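# Separate the yellow wire from all other wires

## Task

Place the yellow wire on the table on its own, at least a hand's width away from each of the other wires, with no wire left dangling over the table's edge.

## Robot and tools

Robot: two arms, left_arm and right_arm. In the scene frame left_arm's base sits near (+0.005, +0.298, +0.008) m and right_arm's near (+0.009, -0.311, +0.010) m, each tilted slightly. The arm names do not match image sides. Each gripper's fingers point along its own +z axis and close along its y axis. end_effector_position is the spot between the finger pads, roughly 1 cm short of the fingertips.

Frames: the scene frame has its origin at table-top height, halfway between the nominal bases, a few centimetres behind the table's near edge; +z is up, +x reaches out over the table, +y is toward left_arm. Each arm's reported hand position, orientation and velocities are in that arm's own base frame. Fixed cameras and the table use the scene frame. Every commanded offset runs along the axes of that arm's current Hand target.

Command row: 14 numbers, each in [-1, 1], always for both arms: dx, dy, dz, rx, ry, rz, opening for left_arm, then the same seven for right_arm. The first six per arm are an offset, not a pose: a displacement from the Hand target as it stood when the action or move began, with 1.0 meaning 0.6 m of travel or 180 degrees of turn; rx, ry, rz form one rotation vector. Sending the same offset again moves the arm further. Six zeros re-request the current Hand target. Opening is absolute: +1 fully open (0.093 m), -1 closed. A 0 is a real command, so to keep a gripper unchanged repeat its current value.

execute_actions(actions, cameras): actions is a list of actions; each action is a list of up to 15 rows, one per 1/30 s control step, and a short action repeats its final row to fill 15 steps. Every row in an action counts from that action's starting Hand target. An empty list returns state plus all camera images. cameras is a list of names, ["all"], [] or null.

move(target, speed, blend, opening_speed, grip_force, blocking, cameras): target is one 14-number row or a list of up to 15 rows; all rows are offsets from the same starting Hand targets. Each gripper travels in a straight line with no obstacle avoidance; the whole move is capped at 10 s. speed is m/s, 0.002 to 2.9, default 0.25 (turns up to twice that in rad/s); one value or one per target. blend, in metres, rounds corners between listed targets; 0 stops at each. opening_speed is gripper travel per second on the -1..+1 scale, at least 0.2. grip_force is newtons per finger pad, 10 to 50 (50 is full and is the start value); it persists, and lower values close slowly. blocking=false returns after about 0.5 s while the move keeps going. The result adds a move: line (done, off_target, moving, held, fault) and any limits (paced = pose clipped, held = steps withheld). Faster moves overshoot and hit harder.

wait(seconds 0 to 10, cameras): lets time pass with commands held. stop(cameras): brakes a running move. zoom_image(camera, region): camera is cam_high, cam_low, cam_left_wrist or cam_right_wrist; region is [x0, y0, x1, y1] pixels from the top-left, at most 504 by 504, taken from the latest images (all cameras 896x504). finished_scene(scene): give the current scene's number; call nothing else afterward in that reply.

Results: per arm end_effector_position (m) and end_effector_quat_wxyz, Hand target (the last commanded pose after clipping, the base for the next offsets), Tool commands, grip_measured, Joint positions (the last entry is finger gap in m), joint torques, and Joint velocities (may be omitted when all are within noise). Action calls also list positions at some steps. Reported positions can be off by a few cm.

Grip scale: pads meet near -0.94; for an object w mm wide the reading is about -0.94 + 0.0208 per mm. Sending about 0.24 below that reading grips firmly; keep sending it to hold, and send well above it to release. Readings may be high by up to 0.02.

Controller behaviour: commanded orientation is limited to within 40 degrees of the measured one each step. Grippers often settle short or sag at long reach; check position and tilt after moves and correct with small offsets. Joint ranges (rad): waist -2.618 to 3.054, shoulder 0 to 3.142, elbow 0 to 3.142 (straight 2.901), wrist pitch and yaw -1.571 to 1.571, wrist roll -2.094 to 2.094.

Avoid: dropping the wire or releasing it while moving; fast impacts with the table, the bar, plate (up to about 3 cm high) or rail near the bases; grippers, cameras or fingers of the two arms touching each other; strain on the wrist camera cables; paths passing close to an arm's own base; leaving any wire over the table edge or letting anything fall. Motor heat rises from holding loads, stretching out or pushing at unreachable targets: at 75 °C a MOTOR HOT line appears, at 90 °C the arm folds and stops working, at 100 °C it collapses. Loose objects may occasionally get nudged by outside pushes.

Each tool is called after "Request:" by a JSON object that holds its "fn" and its "kwargs".

## Session

Request:
{"fn": "execute_actions", "kwargs": {"actions": []}}

Scene clock: 0.00 s.
left_arm: end_effector_position=(+0.3200, -0.3117, +0.2563) grip_measured=-0.933 end_effector_quat_wxyz=(+0.470, +0.493, +0.593, -0.429) | right_arm: end_effector_position=(+0.3754, -0.0001, +0.4020) grip_measured=+1.000 end_effector_quat_wxyz=(+0.707, +0.000, +0.707, +0.000)
Joint positions: left_arm=[-0.461 1.565 1.063 0.172 0.946 0.225 0] | right_arm=[0 1.047 1.047 0 0 0 0.093]
Joint velocities: within noise
Joint torques (N m): no reading
Heat: left arm: 40 °C; right arm: 39 °C.
Hand target: left_arm +0.3197, -0.3113, +0.2667; +0.481, +0.496, +0.584, -0.427 | right_arm +0.3738, -0.0010, +0.4112; +0.715, +0.002, +0.699, -0.001
Tool commands: left_gripper/opening=-0.940671 right_gripper/opening=+1.0

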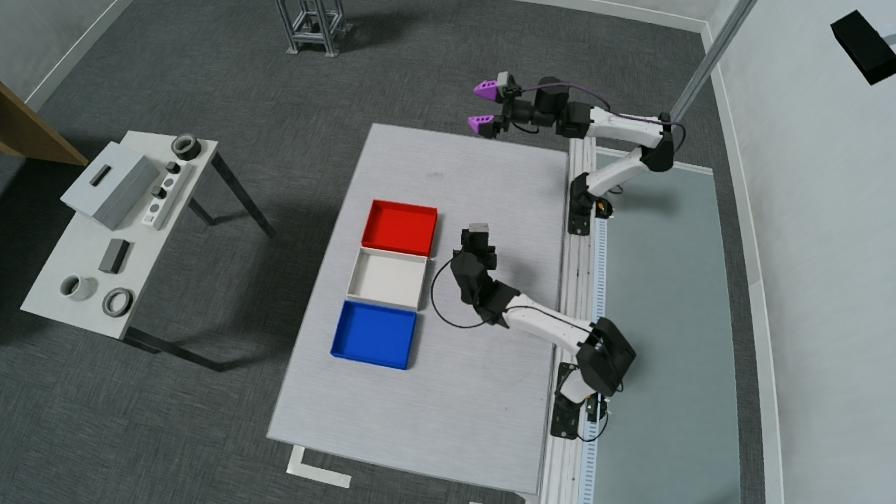

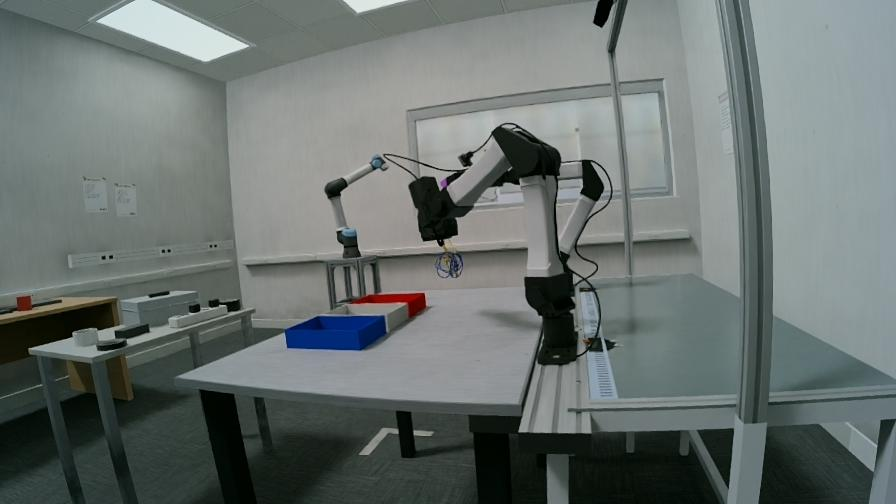

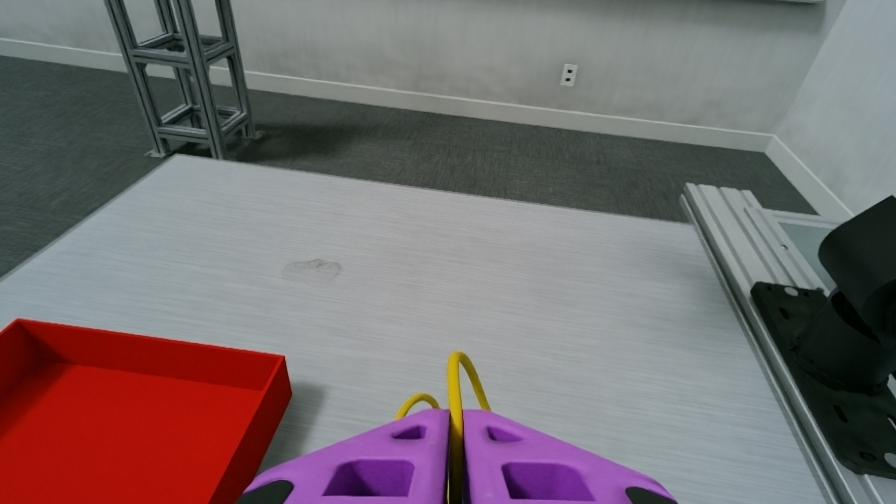

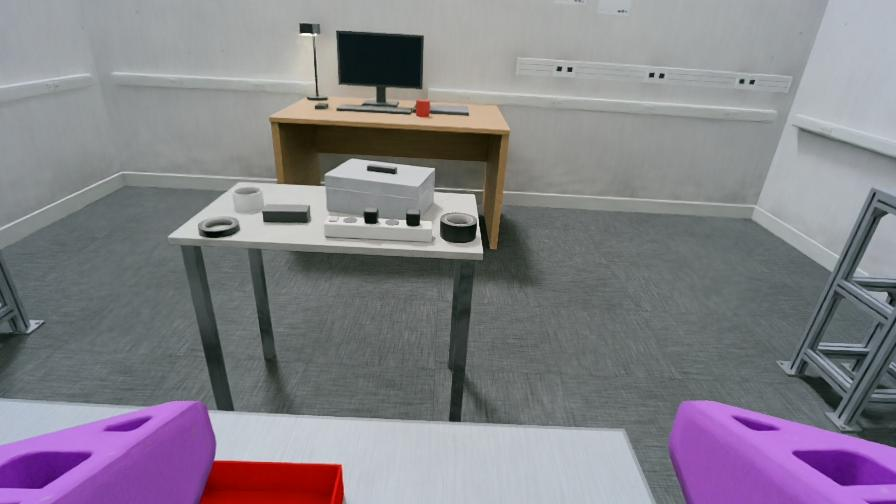

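Request:
{"fn": "zoom_image", "kwargs": {"camera": "cam_low", "region": [400, 220, 500, 290]}}

Request:
{"fn": "zoom_image", "kwargs": {"camera": "cam_left_wrist", "region": [340, 320, 580, 504]}}

Request:
{"fn": "zoom_image", "kwargs": {"camera": "cam_high", "region": [420, 190, 560, 290]}}

Scaled by 5.040 from the camera's 896x504 image, which has a finer 1280x720 frame.

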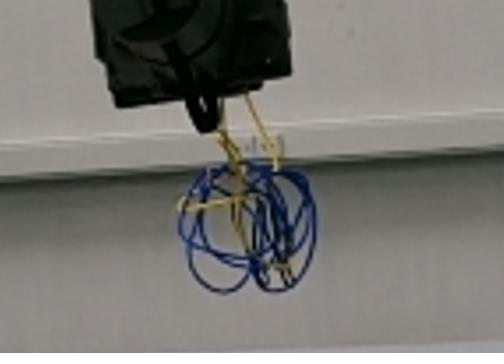

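Scaled by 2.100 from the camera's 896x504 image, which has a finer 1280x720 frame.

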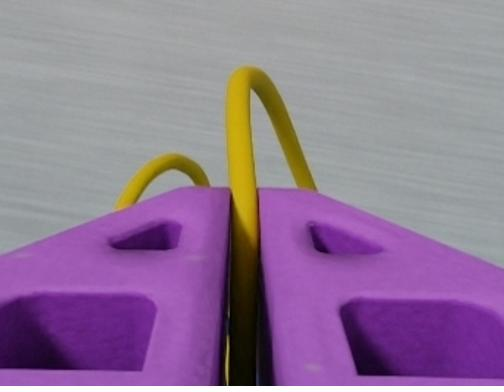

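Scaled by 3.600 from the camera's 896x504 image, which has a finer 1280x720 frame.

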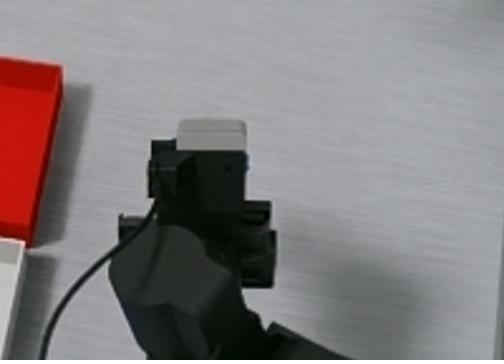

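Request:
{"fn": "move", "kwargs": {"target": [0,0,0,0,0,0,-0.94,0.25,0.167,-0.123,-0.29,0,0,1], "speed": 0.4, "cameras": ["cam_right_wrist","cam_low"]}}

Request:
{"fn": "zoom_image", "kwargs": {"camera": "cam_right_wrist", "region": [200, 40, 700, 504]}}

Scene clock: 45.47 s.
left_arm: end_effector_position=(+0.3200, -0.3117, +0.2563) grip_measured=-0.933 end_effector_quat_wxyz=(+0.470, +0.493, +0.593, -0.429) | right_arm: end_effector_position=(+0.3035, +0.1005, +0.2590) grip_measured=+1.000 end_effector_quat_wxyz=(+0.639, -0.311, +0.633, +0.307)
Joint positions: left_arm=[-0.461 1.565 1.063 0.172 0.946 0.225 0] | right_arm=[-0.158 1.06 0.47 0.602 -1.063 -0.001 0.093]
Joint torques (N m): left_arm=[0.21 -7.68 10.43 1.61 0.25 -0.04] | right_arm=[-0.43 -1.44 8.16 1.87 -0.02 0.07]
Heat: left arm: 49 °C; right arm: 48 °C.
Hand target: left_arm +0.3197, -0.3113, +0.2667; +0.481, +0.496, +0.584, -0.427 | right_arm +0.3039, +0.0996, +0.2595; +0.643, -0.313, +0.628, +0.306
Off the commanded pose: left_arm 0.010 m, 2 deg | right_arm 0.001 m, 1 deg.
move: done
Images, in order (width x height): cam_low 896x504, cam_right_wrist 896x504.

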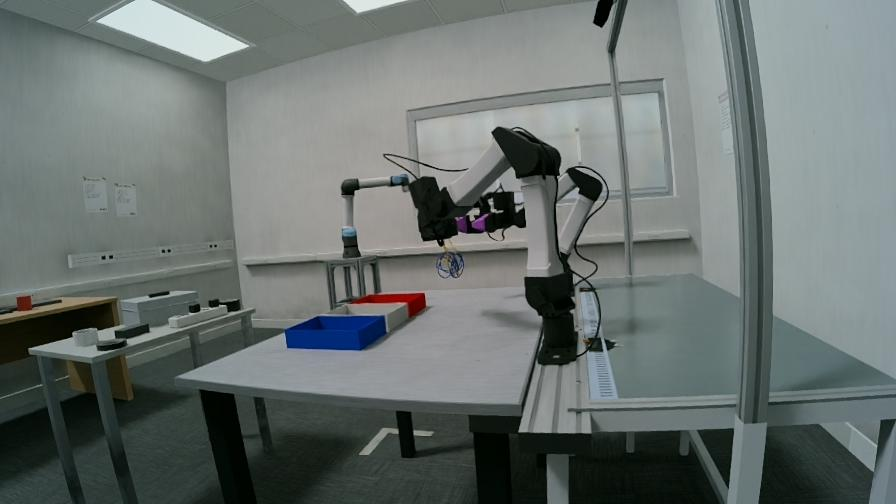

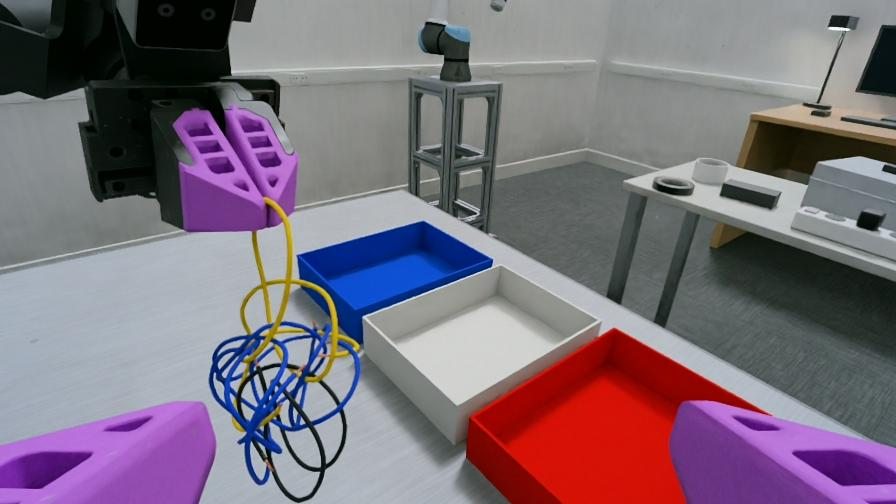

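Scaled by 1.008 from the camera's 896x504 image, which has a finer 1280x720 frame.

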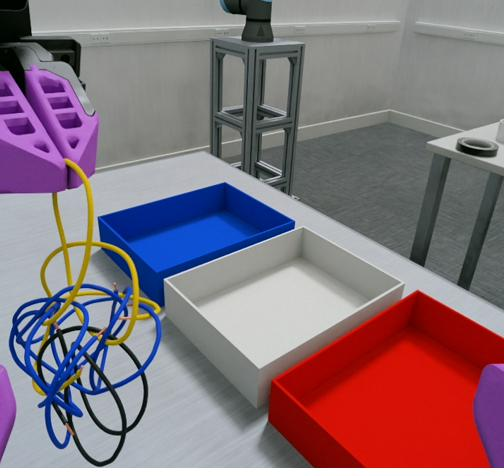

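Request:
{"fn": "move", "kwargs": {"target": [-0.1,0,0,0,0,0,-0.94,0.183,0.1025,0.007,-0.072,0,0,1], "speed": 0.25, "cameras": ["cam_right_wrist","cam_low"]}}

Request:
{"fn": "zoom_image", "kwargs": {"camera": "cam_right_wrist", "region": [200, 40, 700, 504]}}

Scene clock: 104.97 s.
left_arm: end_effector_position=(+0.3220, -0.3206, +0.3050) grip_measured=-0.933 end_effector_quat_wxyz=(+0.462, +0.495, +0.595, -0.433) | right_arm: end_effector_position=(+0.2628, +0.1387, +0.1470) grip_measured=+1.000 end_effector_quat_wxyz=(+0.600, -0.378, +0.598, +0.374)
Joint positions: left_arm=[-0.479 1.565 1.268 -0.046 0.939 0.219 0] | right_arm=[-0.068 1.543 0.154 1.387 -1.188 -0.007 0.093]
Joint torques (N m): left_arm=[-0.12 -8.2 13.15 1.61 0.1 -0.15] | right_arm=[0.66 -2.52 4.57 1.85 -0.01 0.06]
Heat: left arm: 52 °C; right arm: 47 °C.
Hand target: left_arm +0.3225, -0.3214, +0.3258; +0.481, +0.496, +0.584, -0.427 | right_arm +0.2605, +0.1408, +0.1488; +0.604, -0.384, +0.589, +0.375
Off the commanded pose: left_arm 0.021 m, 3 deg | right_arm 0.004 m, 1 deg.
move: off_target (left_arm)
Images, in order (width x height): cam_low 896x504, cam_right_wrist 896x504.

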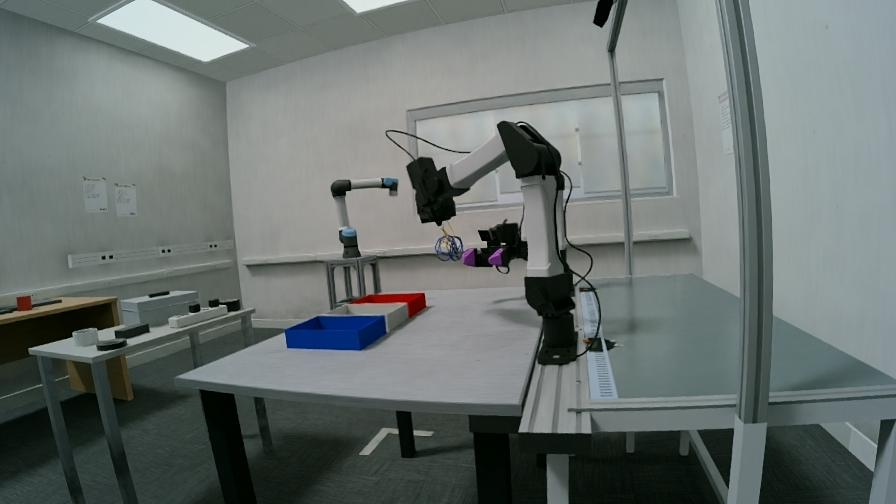

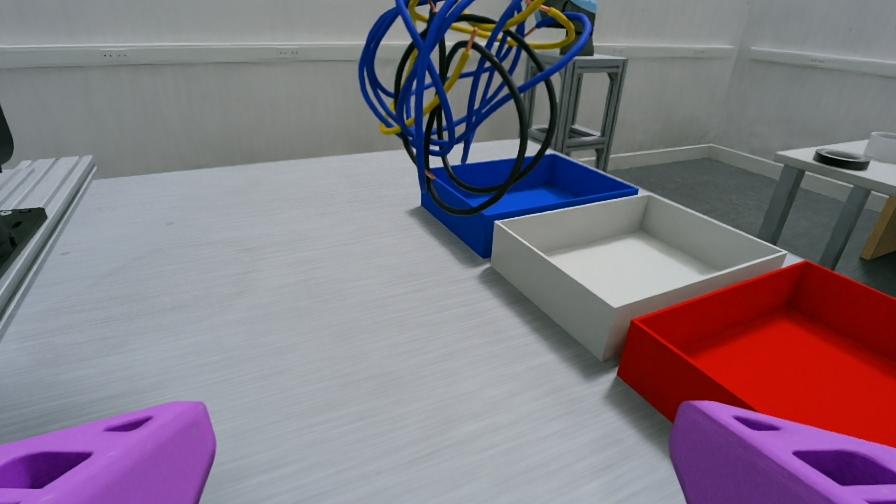

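Scaled by 1.008 from the camera's 896x504 image, which has a finer 1280x720 frame.

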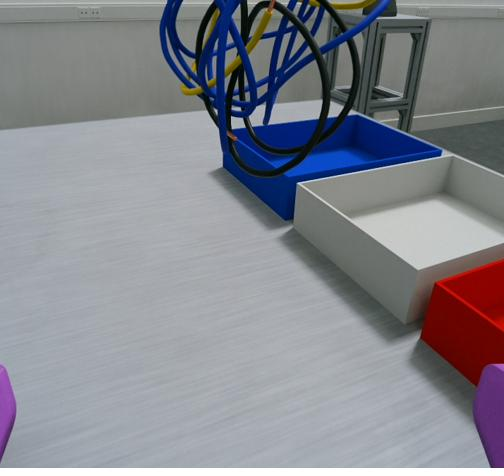

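Request:
{"fn": "move", "kwargs": {"target": [0,0,0,0,0,0,-0.94,-0.0167,-0.02,0.19,0,0,0,1], "speed": 0.2, "cameras": ["cam_right_wrist","cam_low"]}}

Request:
{"fn": "zoom_image", "kwargs": {"camera": "cam_low", "region": [400, 210, 520, 290]}}

Scene clock: 141.90 s.
left_arm: end_effector_position=(+0.3220, -0.3206, +0.3050) grip_measured=-0.933 end_effector_quat_wxyz=(+0.462, +0.495, +0.595, -0.433) | right_arm: end_effector_position=(+0.3133, +0.2364, +0.1581) grip_measured=+1.000 end_effector_quat_wxyz=(+0.599, -0.386, +0.590, +0.380)
Joint positions: left_arm=[-0.479 1.565 1.268 -0.046 0.939 0.219 0] | right_arm=[0.329 1.712 0.425 1.295 -0.815 -0.007 0.093]
Joint torques (N m): left_arm=[-0.24 -8.16 13.15 1.59 0.06 -0.16] | right_arm=[0.65 -4.67 7.9 1.71 0.2 -0.04]
Heat: left arm: 53 °C; right arm: 48 °C.
Hand target: left_arm +0.3225, -0.3214, +0.3258; +0.481, +0.496, +0.584, -0.427 | right_arm +0.3195, +0.2389, +0.1602; +0.604, -0.384, +0.590, +0.375
Off the commanded pose: left_arm 0.021 m, 3 deg | right_arm 0.007 m, 1 deg.
move: off_target (left_arm)
Images, in order (width x height): cam_low 896x504, cam_right_wrist 896x504.

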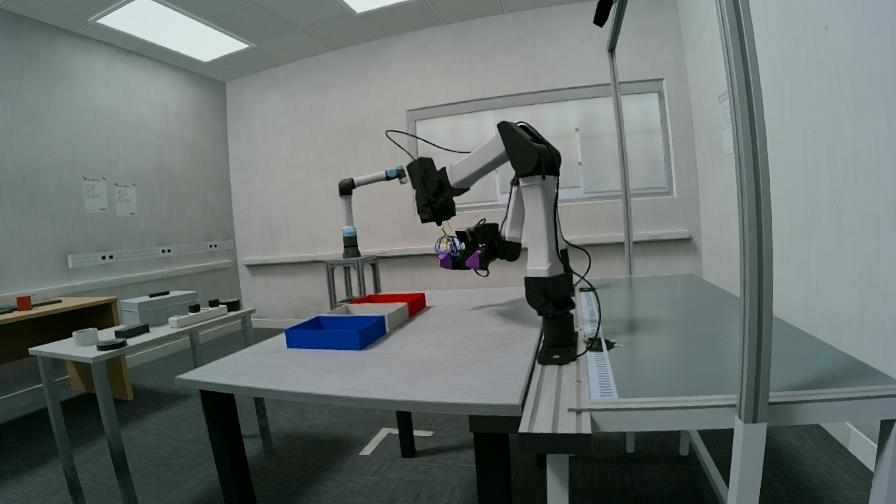

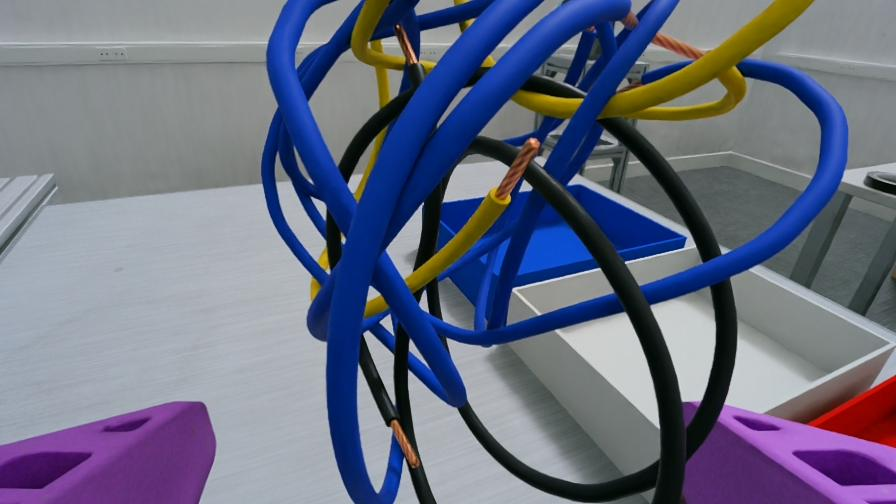

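Scaled by 4.200 from the camera's 896x504 image, which has a finer 1280x720 frame.

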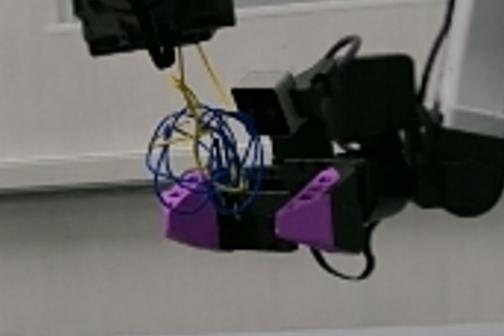

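Request:
{"fn": "move", "kwargs": {"target": [[0,0,0,0,0,0,-0.94,0,-0.025,0,0,0,0,1],[0,0,0,0,0,0,-0.94,0,-0.02,0.058,0,0,0,1],[0,0,0,0,0,0,-0.97,0,-0.02,0.058,0,0,0,-1]], "speed": 0.2, "opening_speed": 1.0, "cameras": ["cam_right_wrist","cam_left_wrist"]}}

Request:
{"fn": "zoom_image", "kwargs": {"camera": "cam_right_wrist", "region": [200, 0, 700, 504]}}

Scene clock: 160.03 s.
left_arm: end_effector_position=(+0.3222, -0.3206, +0.3049) grip_measured=-0.966 end_effector_quat_wxyz=(+0.462, +0.494, +0.596, -0.433) | right_arm: end_effector_position=(+0.3378, +0.2641, +0.1590) grip_measured=-0.971 end_effector_quat_wxyz=(+0.598, -0.387, +0.590, +0.382)
Joint positions: left_arm=[-0.479 1.565 1.268 -0.046 0.939 0.219 0] | right_arm=[0.39 1.805 0.561 1.251 -0.759 -0.007 0]
Joint torques (N m): left_arm=[-0.27 -8.13 13.15 1.58 0.06 -0.13] | right_arm=[0.18 -5.61 8.18 1.74 0.2 -0.05]
Heat: left arm: 54 °C; right arm: 48 °C.
Hand target: left_arm +0.3226, -0.3214, +0.3259; +0.481, +0.496, +0.584, -0.427 | right_arm +0.3451, +0.2654, +0.1609; +0.604, -0.384, +0.589, +0.375
Off the commanded pose: left_arm 0.021 m, 3 deg | right_arm 0.008 m, 1 deg.
move: off_target (left_arm); target 3's new opening was sent with left_arm's hand 0.021 m and 3 deg from that target
Images, in order (width x height): cam_left_wrist 896x504, cam_right_wrist 896x504.

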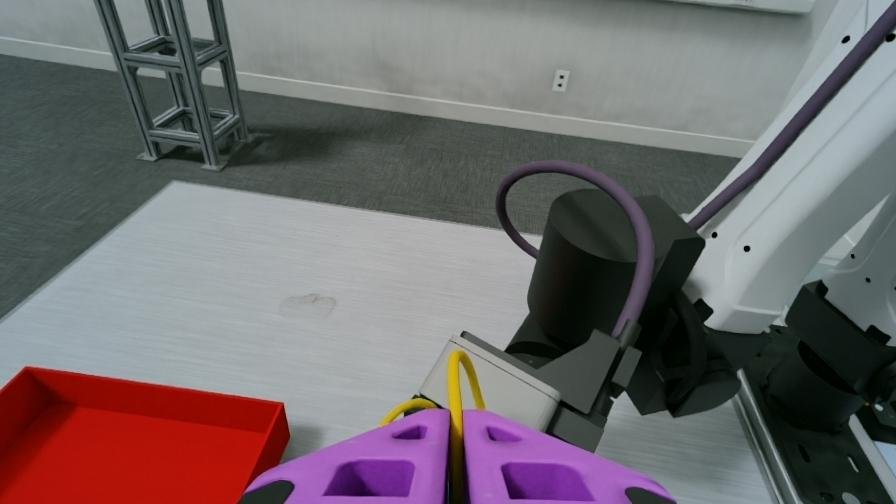

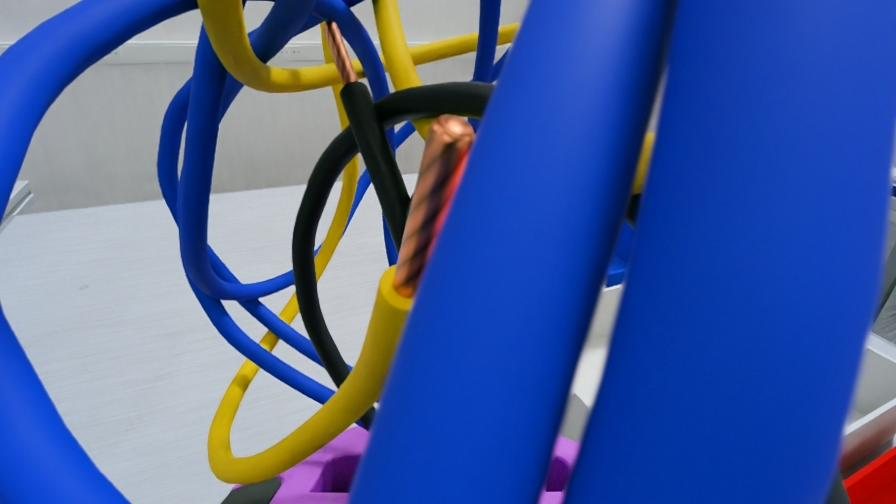

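Scaled by 1.000.

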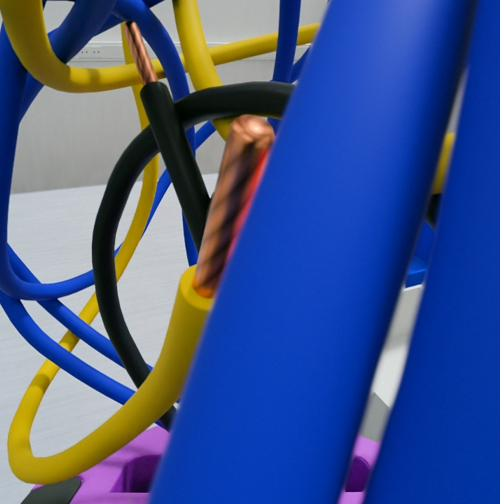

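Request:
{"fn": "move", "kwargs": {"target": [-0.2,0,-0.04,0,0,0,-1,0,0,0,0,0,0,-1], "speed": 0.12, "cameras": ["cam_right_wrist","cam_low","cam_left_wrist"]}}

Request:
{"fn": "zoom_image", "kwargs": {"camera": "cam_low", "region": [400, 180, 520, 290]}}

Scene clock: 173.30 s.
left_arm: end_effector_position=(+0.3249, -0.3216, +0.4209) grip_measured=-0.986 end_effector_quat_wxyz=(+0.448, +0.490, +0.608, -0.435) | right_arm: end_effector_position=(+0.3407, +0.2652, +0.1677) grip_measured=-0.971 end_effector_quat_wxyz=(+0.609, -0.389, +0.578, +0.379)
Joint positions: left_arm=[-0.479 1.676 1.883 -0.587 0.935 0.217 0] | right_arm=[0.39 1.805 0.576 1.27 -0.759 -0.007 0]
Joint torques (N m): left_arm=[0.72 -7.6 13.68 1.84 0.24 -0.02] | right_arm=[0.18 -5.64 6.79 1.55 0.21 -0.05]
Heat: left arm: 55 °C; right arm: 48 °C.
Hand target: left_arm +0.3248, -0.3183, +0.4481; +0.481, +0.496, +0.584, -0.427 | right_arm +0.3451, +0.2654, +0.1609; +0.604, -0.384, +0.589, +0.375
Off the commanded pose: left_arm 0.027 m, 5 deg | right_arm 0.008 m, 2 deg.
move: off_target (left_arm)
Images, in order (width x height): cam_low 896x504, cam_left_wrist 896x504, cam_right_wrist 896x504.

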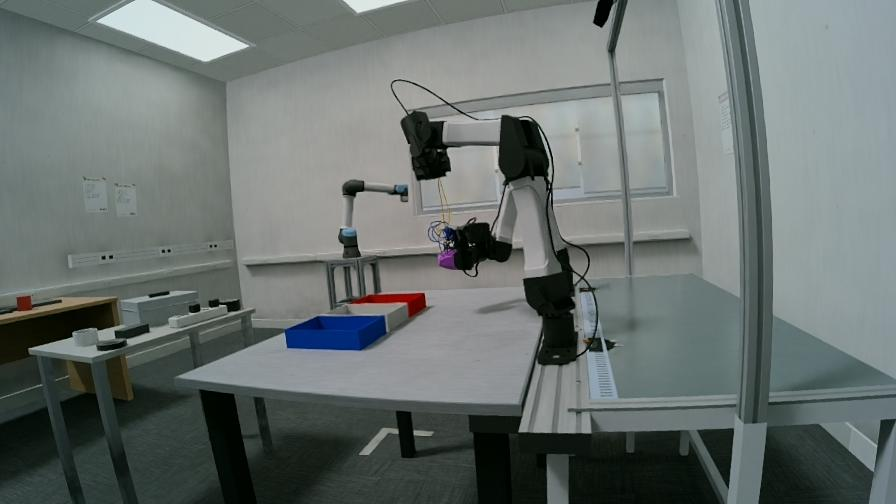

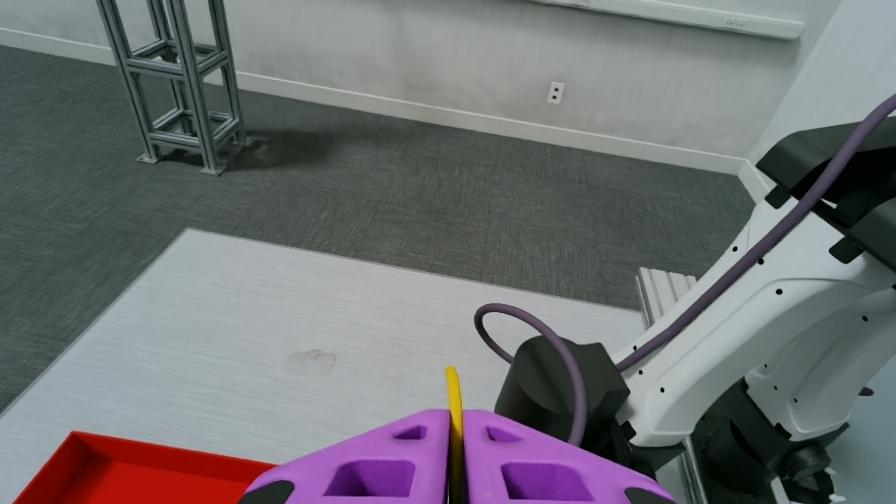

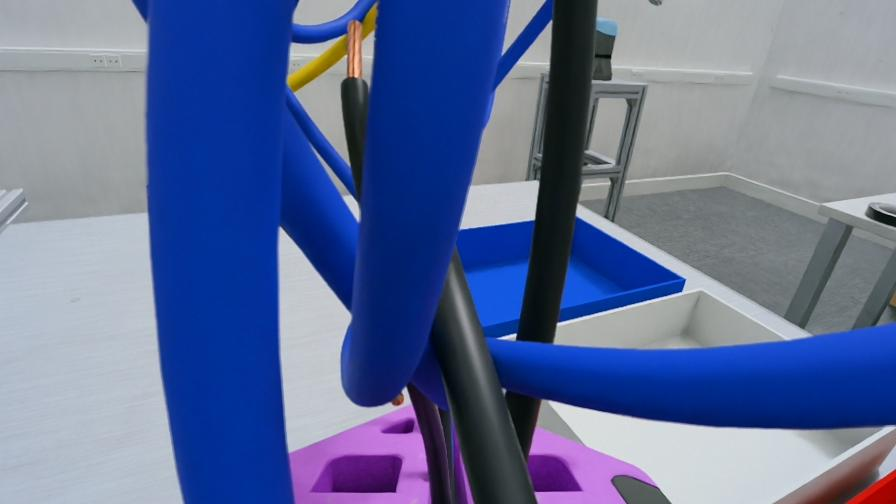

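Scaled by 4.200 from the camera's 896x504 image, which has a finer 1280x720 frame.

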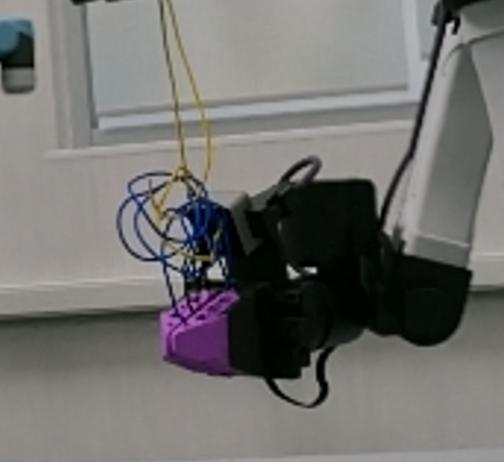

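Request:
{"fn": "move", "kwargs": {"target": [-0.17,0,-0.02,0,0,0,-1,0.06,0,0,0,0,0,-1], "speed": 0.1, "cameras": ["cam_right_wrist","cam_low","cam_left_wrist"]}}

Request:
{"fn": "zoom_image", "kwargs": {"camera": "cam_low", "region": [390, 130, 530, 290]}}

Scene clock: 182.90 s.
left_arm: end_effector_position=(+0.3376, -0.3245, +0.4985) grip_measured=-0.986 end_effector_quat_wxyz=(+0.447, +0.457, +0.628, -0.443) | right_arm: end_effector_position=(+0.3474, +0.2664, +0.1477) grip_measured=-0.971 end_effector_quat_wxyz=(+0.626, -0.388, +0.565, +0.373)
Joint positions: left_arm=[-0.48 2.056 2.808 -1.093 0.901 0.12 0] | right_arm=[0.39 1.949 0.582 1.452 -0.747 -0.007 0]
Joint torques (N m): left_arm=[-0.09 -10.25 11.96 2.67 0.32 -0.13] | right_arm=[0.1 -4.26 3.52 1.56 0.12 -0.05]
Heat: left arm: 58 °C; right arm: 48 °C.
Hand target: left_arm +0.3280, -0.3238, +0.5506; +0.481, +0.496, +0.584, -0.427 | right_arm +0.3459, +0.2654, +0.1249; +0.604, -0.384, +0.589, +0.375
Off the commanded pose: left_arm 0.053 m, 8 deg | right_arm 0.023 m, 4 deg.
elbow stopped short (left arm): the move would have taken joint 3 (elbow) straighter than the controller allows.
move: off_target (left_arm, right_arm)
Images, in order (width x height): cam_low 896x504, cam_left_wrist 896x504, cam_right_wrist 896x504.

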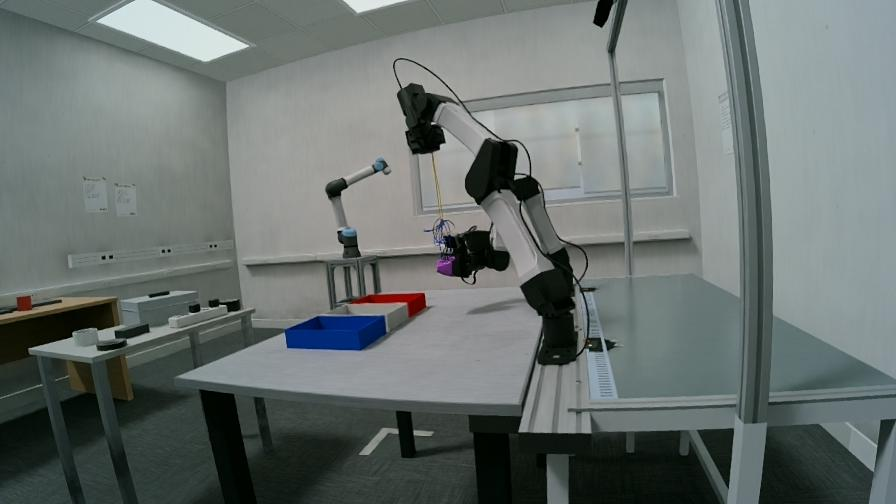

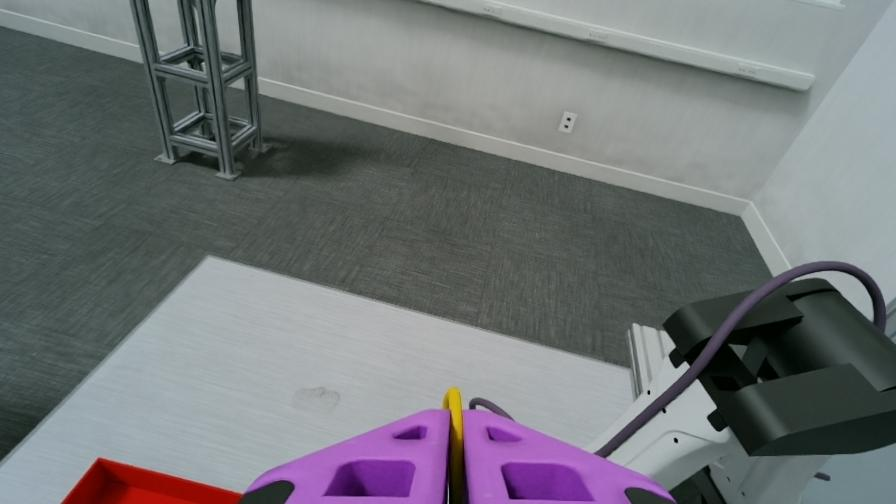

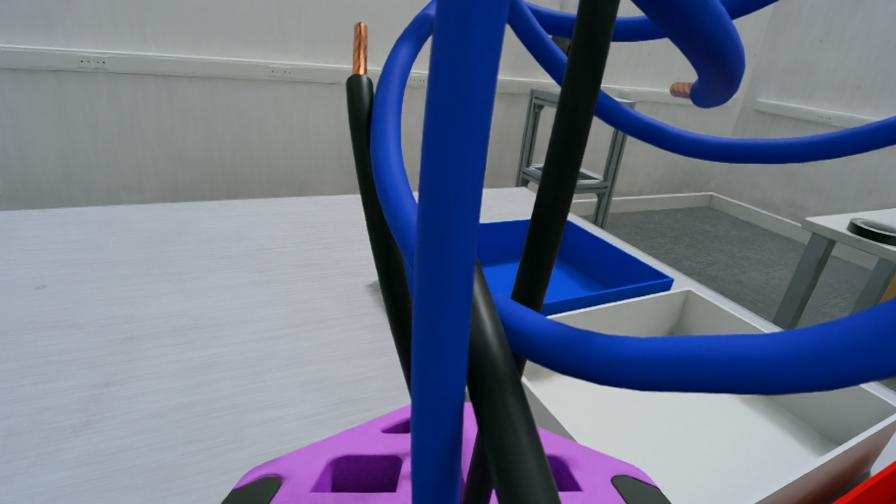

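Scaled by 3.150 from the camera's 896x504 image, which has a finer 1280x720 frame.

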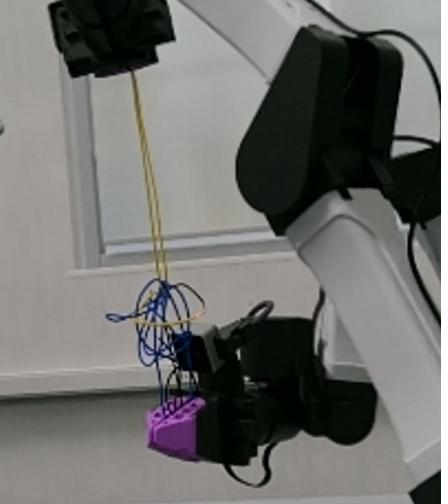

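Request:
{"fn": "move", "kwargs": {"target": [0.12,0,-0.34,0,0,0,-1,0.02,0,-0.2,0,0,0,-1], "speed": 0.12, "cameras": ["cam_right_wrist","cam_low","cam_left_wrist"]}}

Request:
{"fn": "zoom_image", "kwargs": {"camera": "cam_low", "region": [360, 130, 560, 290]}}

Scene clock: 201.33 s.
left_arm: end_effector_position=(+0.3067, -0.1128, +0.5083) grip_measured=-0.986 end_effector_quat_wxyz=(+0.528, +0.438, +0.593, -0.422) | right_arm: end_effector_position=(+0.2931, +0.1597, +0.0892) grip_measured=-0.971 end_effector_quat_wxyz=(+0.551, -0.364, +0.637, +0.398)
Joint positions: left_arm=[0.185 1.782 2.504 -1.576 1.455 0.813 0] | right_arm=[0.03 1.905 0.271 1.462 -1.11 -0.048 0]
Joint torques (N m): left_arm=[0.81 -7.45 4.59 0.98 0.68 0.11] | right_arm=[-0.95 -8.06 3.15 2.49 -0.13 -0.2]
Heat: left arm: 59 °C; right arm: 49 °C.
Hand target: left_arm +0.2963, -0.1128, +0.5151; +0.481, +0.496, +0.584, -0.427 | right_arm +0.2954, +0.1567, +0.1116; +0.604, -0.384, +0.590, +0.375
Off the commanded pose: left_arm 0.012 m, 9 deg | right_arm 0.023 m, 9 deg.
joint sent to its limit (left arm) — joint 4 (wrist pitch), lower limit. The joint targets are off in orientation, not in position.
joint sent to its limit (right arm) — joint 4 (wrist pitch), upper limit. The joint targets still meet the commanded pose.
move: off_target (left_arm, right_arm)
Images, in order (width x height): cam_low 896x504, cam_left_wrist 896x504, cam_right_wrist 896x504.

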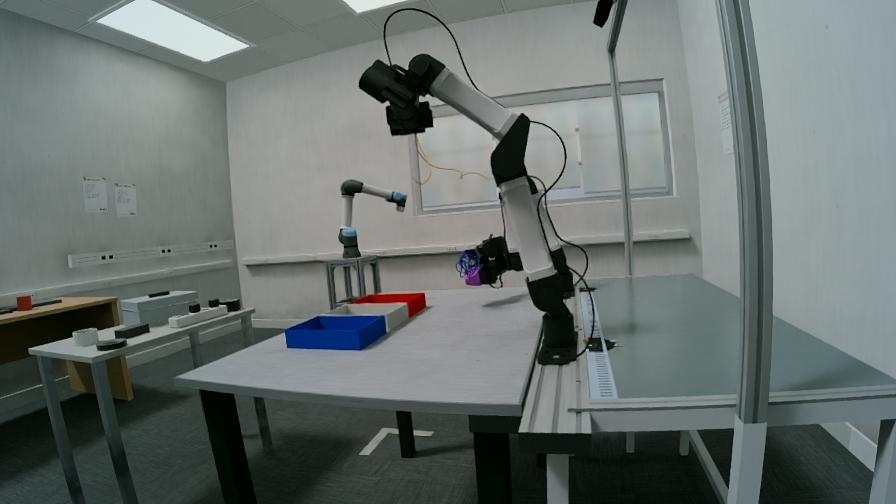

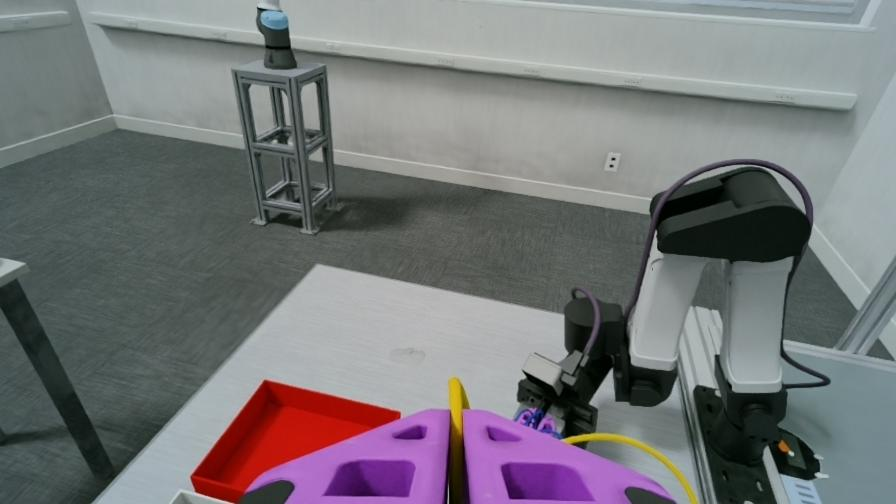

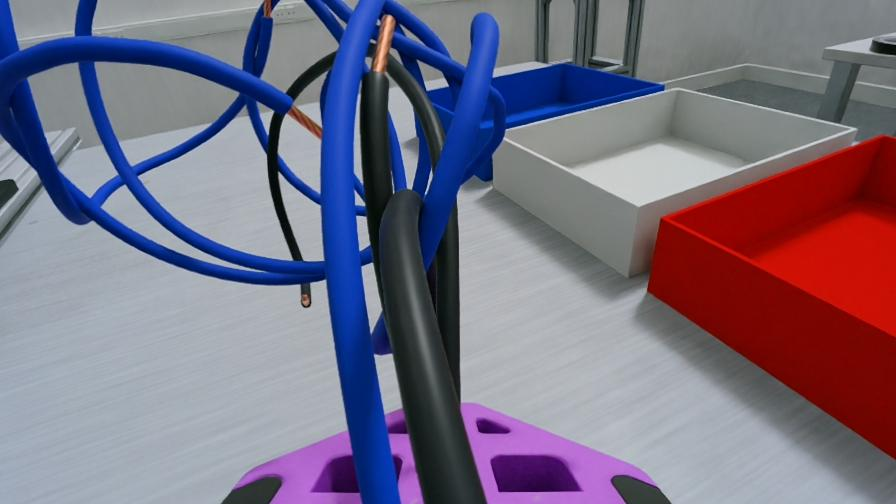

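Scaled by 2.520 from the camera's 896x504 image, which has a finer 1280x720 frame.

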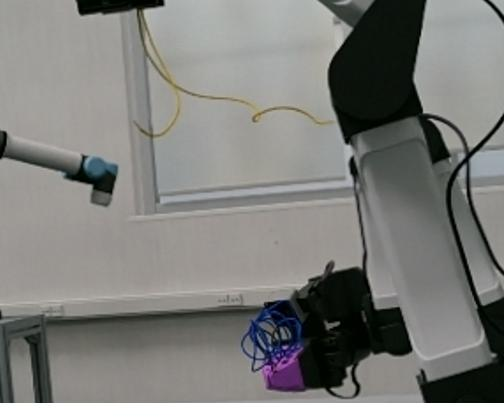

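Request:
{"fn": "move", "kwargs": {"target": [0.423,0.185,-0.177,-0.226,0.186,-0.071,-1,0.087,-0.162,-0.213,0.231,0.237,0.096,-1], "speed": 0.25, "cameras": ["all"]}}

Request:
{"fn": "zoom_image", "kwargs": {"camera": "cam_low", "region": [360, 180, 560, 340]}}

Request:
{"fn": "zoom_image", "kwargs": {"camera": "cam_high", "region": [380, 120, 620, 440]}}

Scene clock: 215.80 s.
left_arm: end_effector_position=(+0.3830, +0.0463, +0.2764) grip_measured=-0.986 end_effector_quat_wxyz=(+0.383, +0.340, +0.852, -0.106) | right_arm: end_effector_position=(+0.3208, +0.0051, +0.0522) grip_measured=-0.971 end_effector_quat_wxyz=(+0.377, -0.174, +0.907, +0.075)
Joint positions: left_arm=[0.4 1.631 1.714 -1.167 0.684 0.983 0] | right_arm=[-0.189 1.335 0.492 -0.026 -0.397 -0.421 0]
Joint torques (N m): left_arm=[0.9 -8.66 7.06 1.16 0.25 -0.21] | right_arm=[-0.69 -3.02 10.52 1.51 -0.07 0.05]
Heat: left arm: 54 °C; right arm: 54 °C.
Hand target: left_arm +0.3795, +0.0496, +0.2813; +0.387, +0.334, +0.854, -0.092 | right_arm +0.3306, -0.0002, +0.0602; +0.387, -0.169, +0.904, +0.068
Off the commanded pose: left_arm 0.007 m, 2 deg | right_arm 0.014 m, 2 deg.
move: off_target (right_arm)

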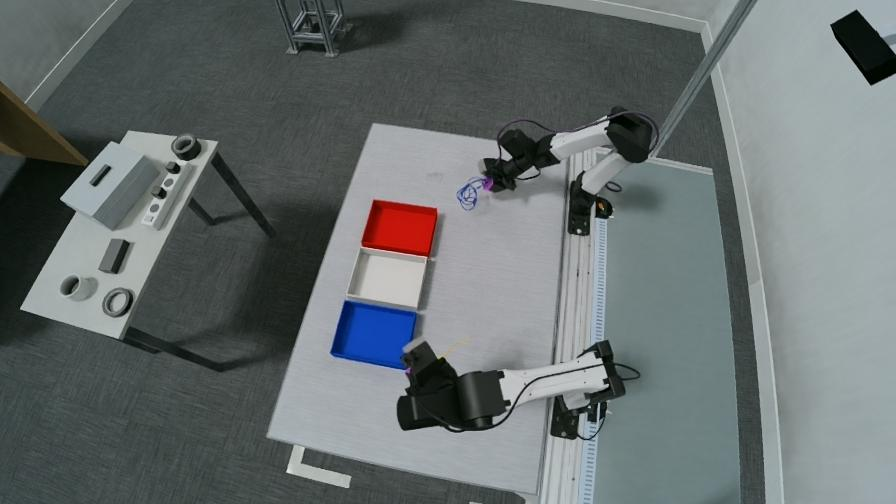

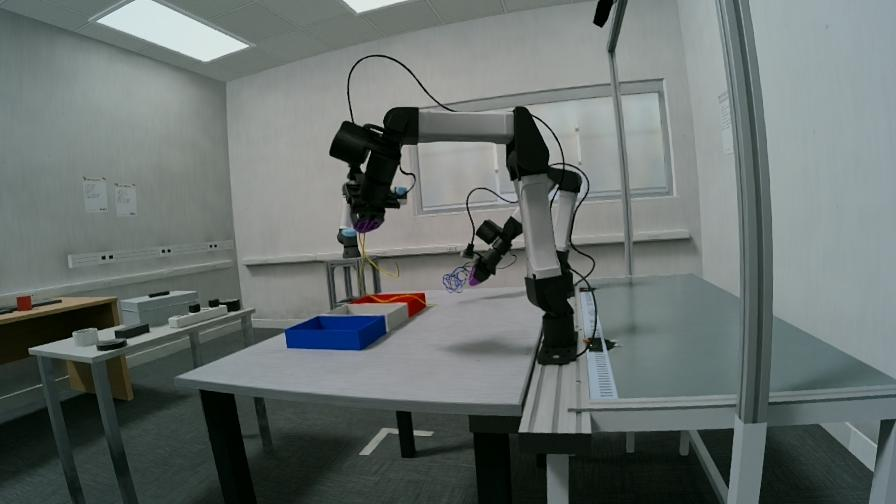

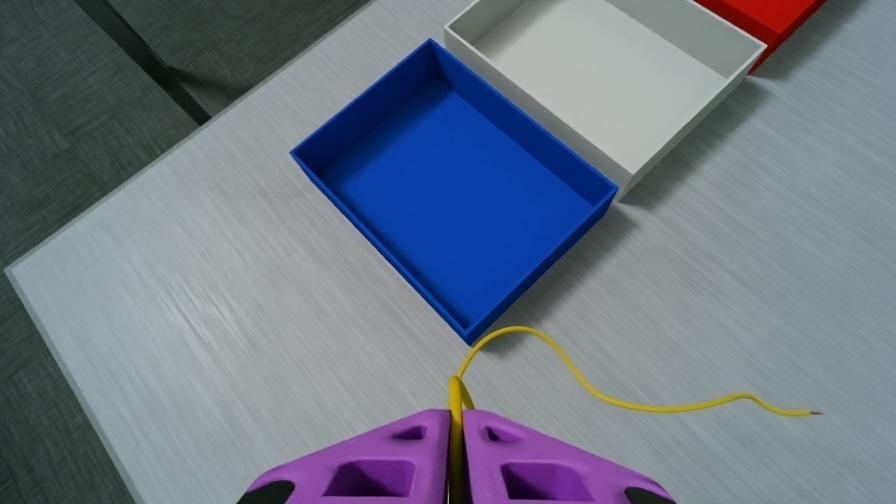

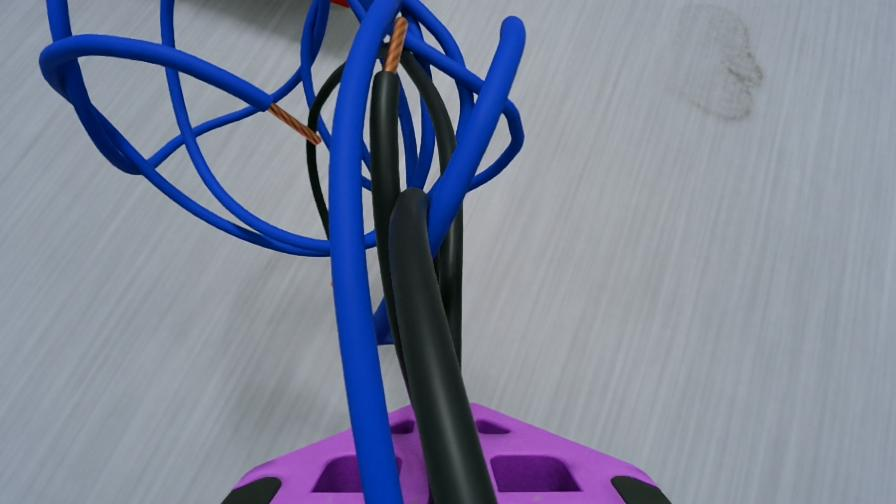

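Scaled by 2.520 from the camera's 896x504 image, which has a finer 1280x720 frame.

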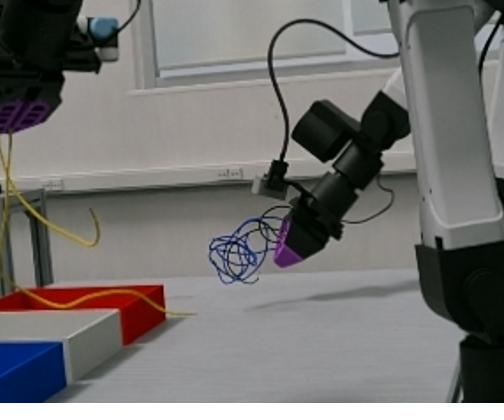

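Scaled by 1.575 from the camera's 896x504 image, which has a finer 1280x720 frame.

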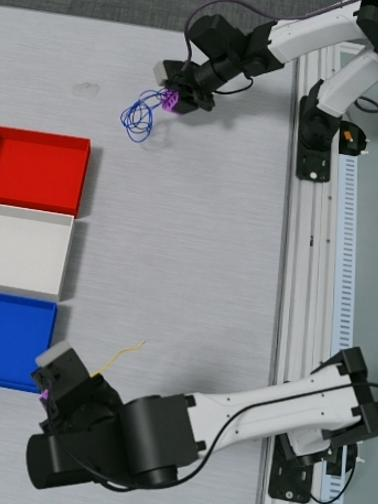

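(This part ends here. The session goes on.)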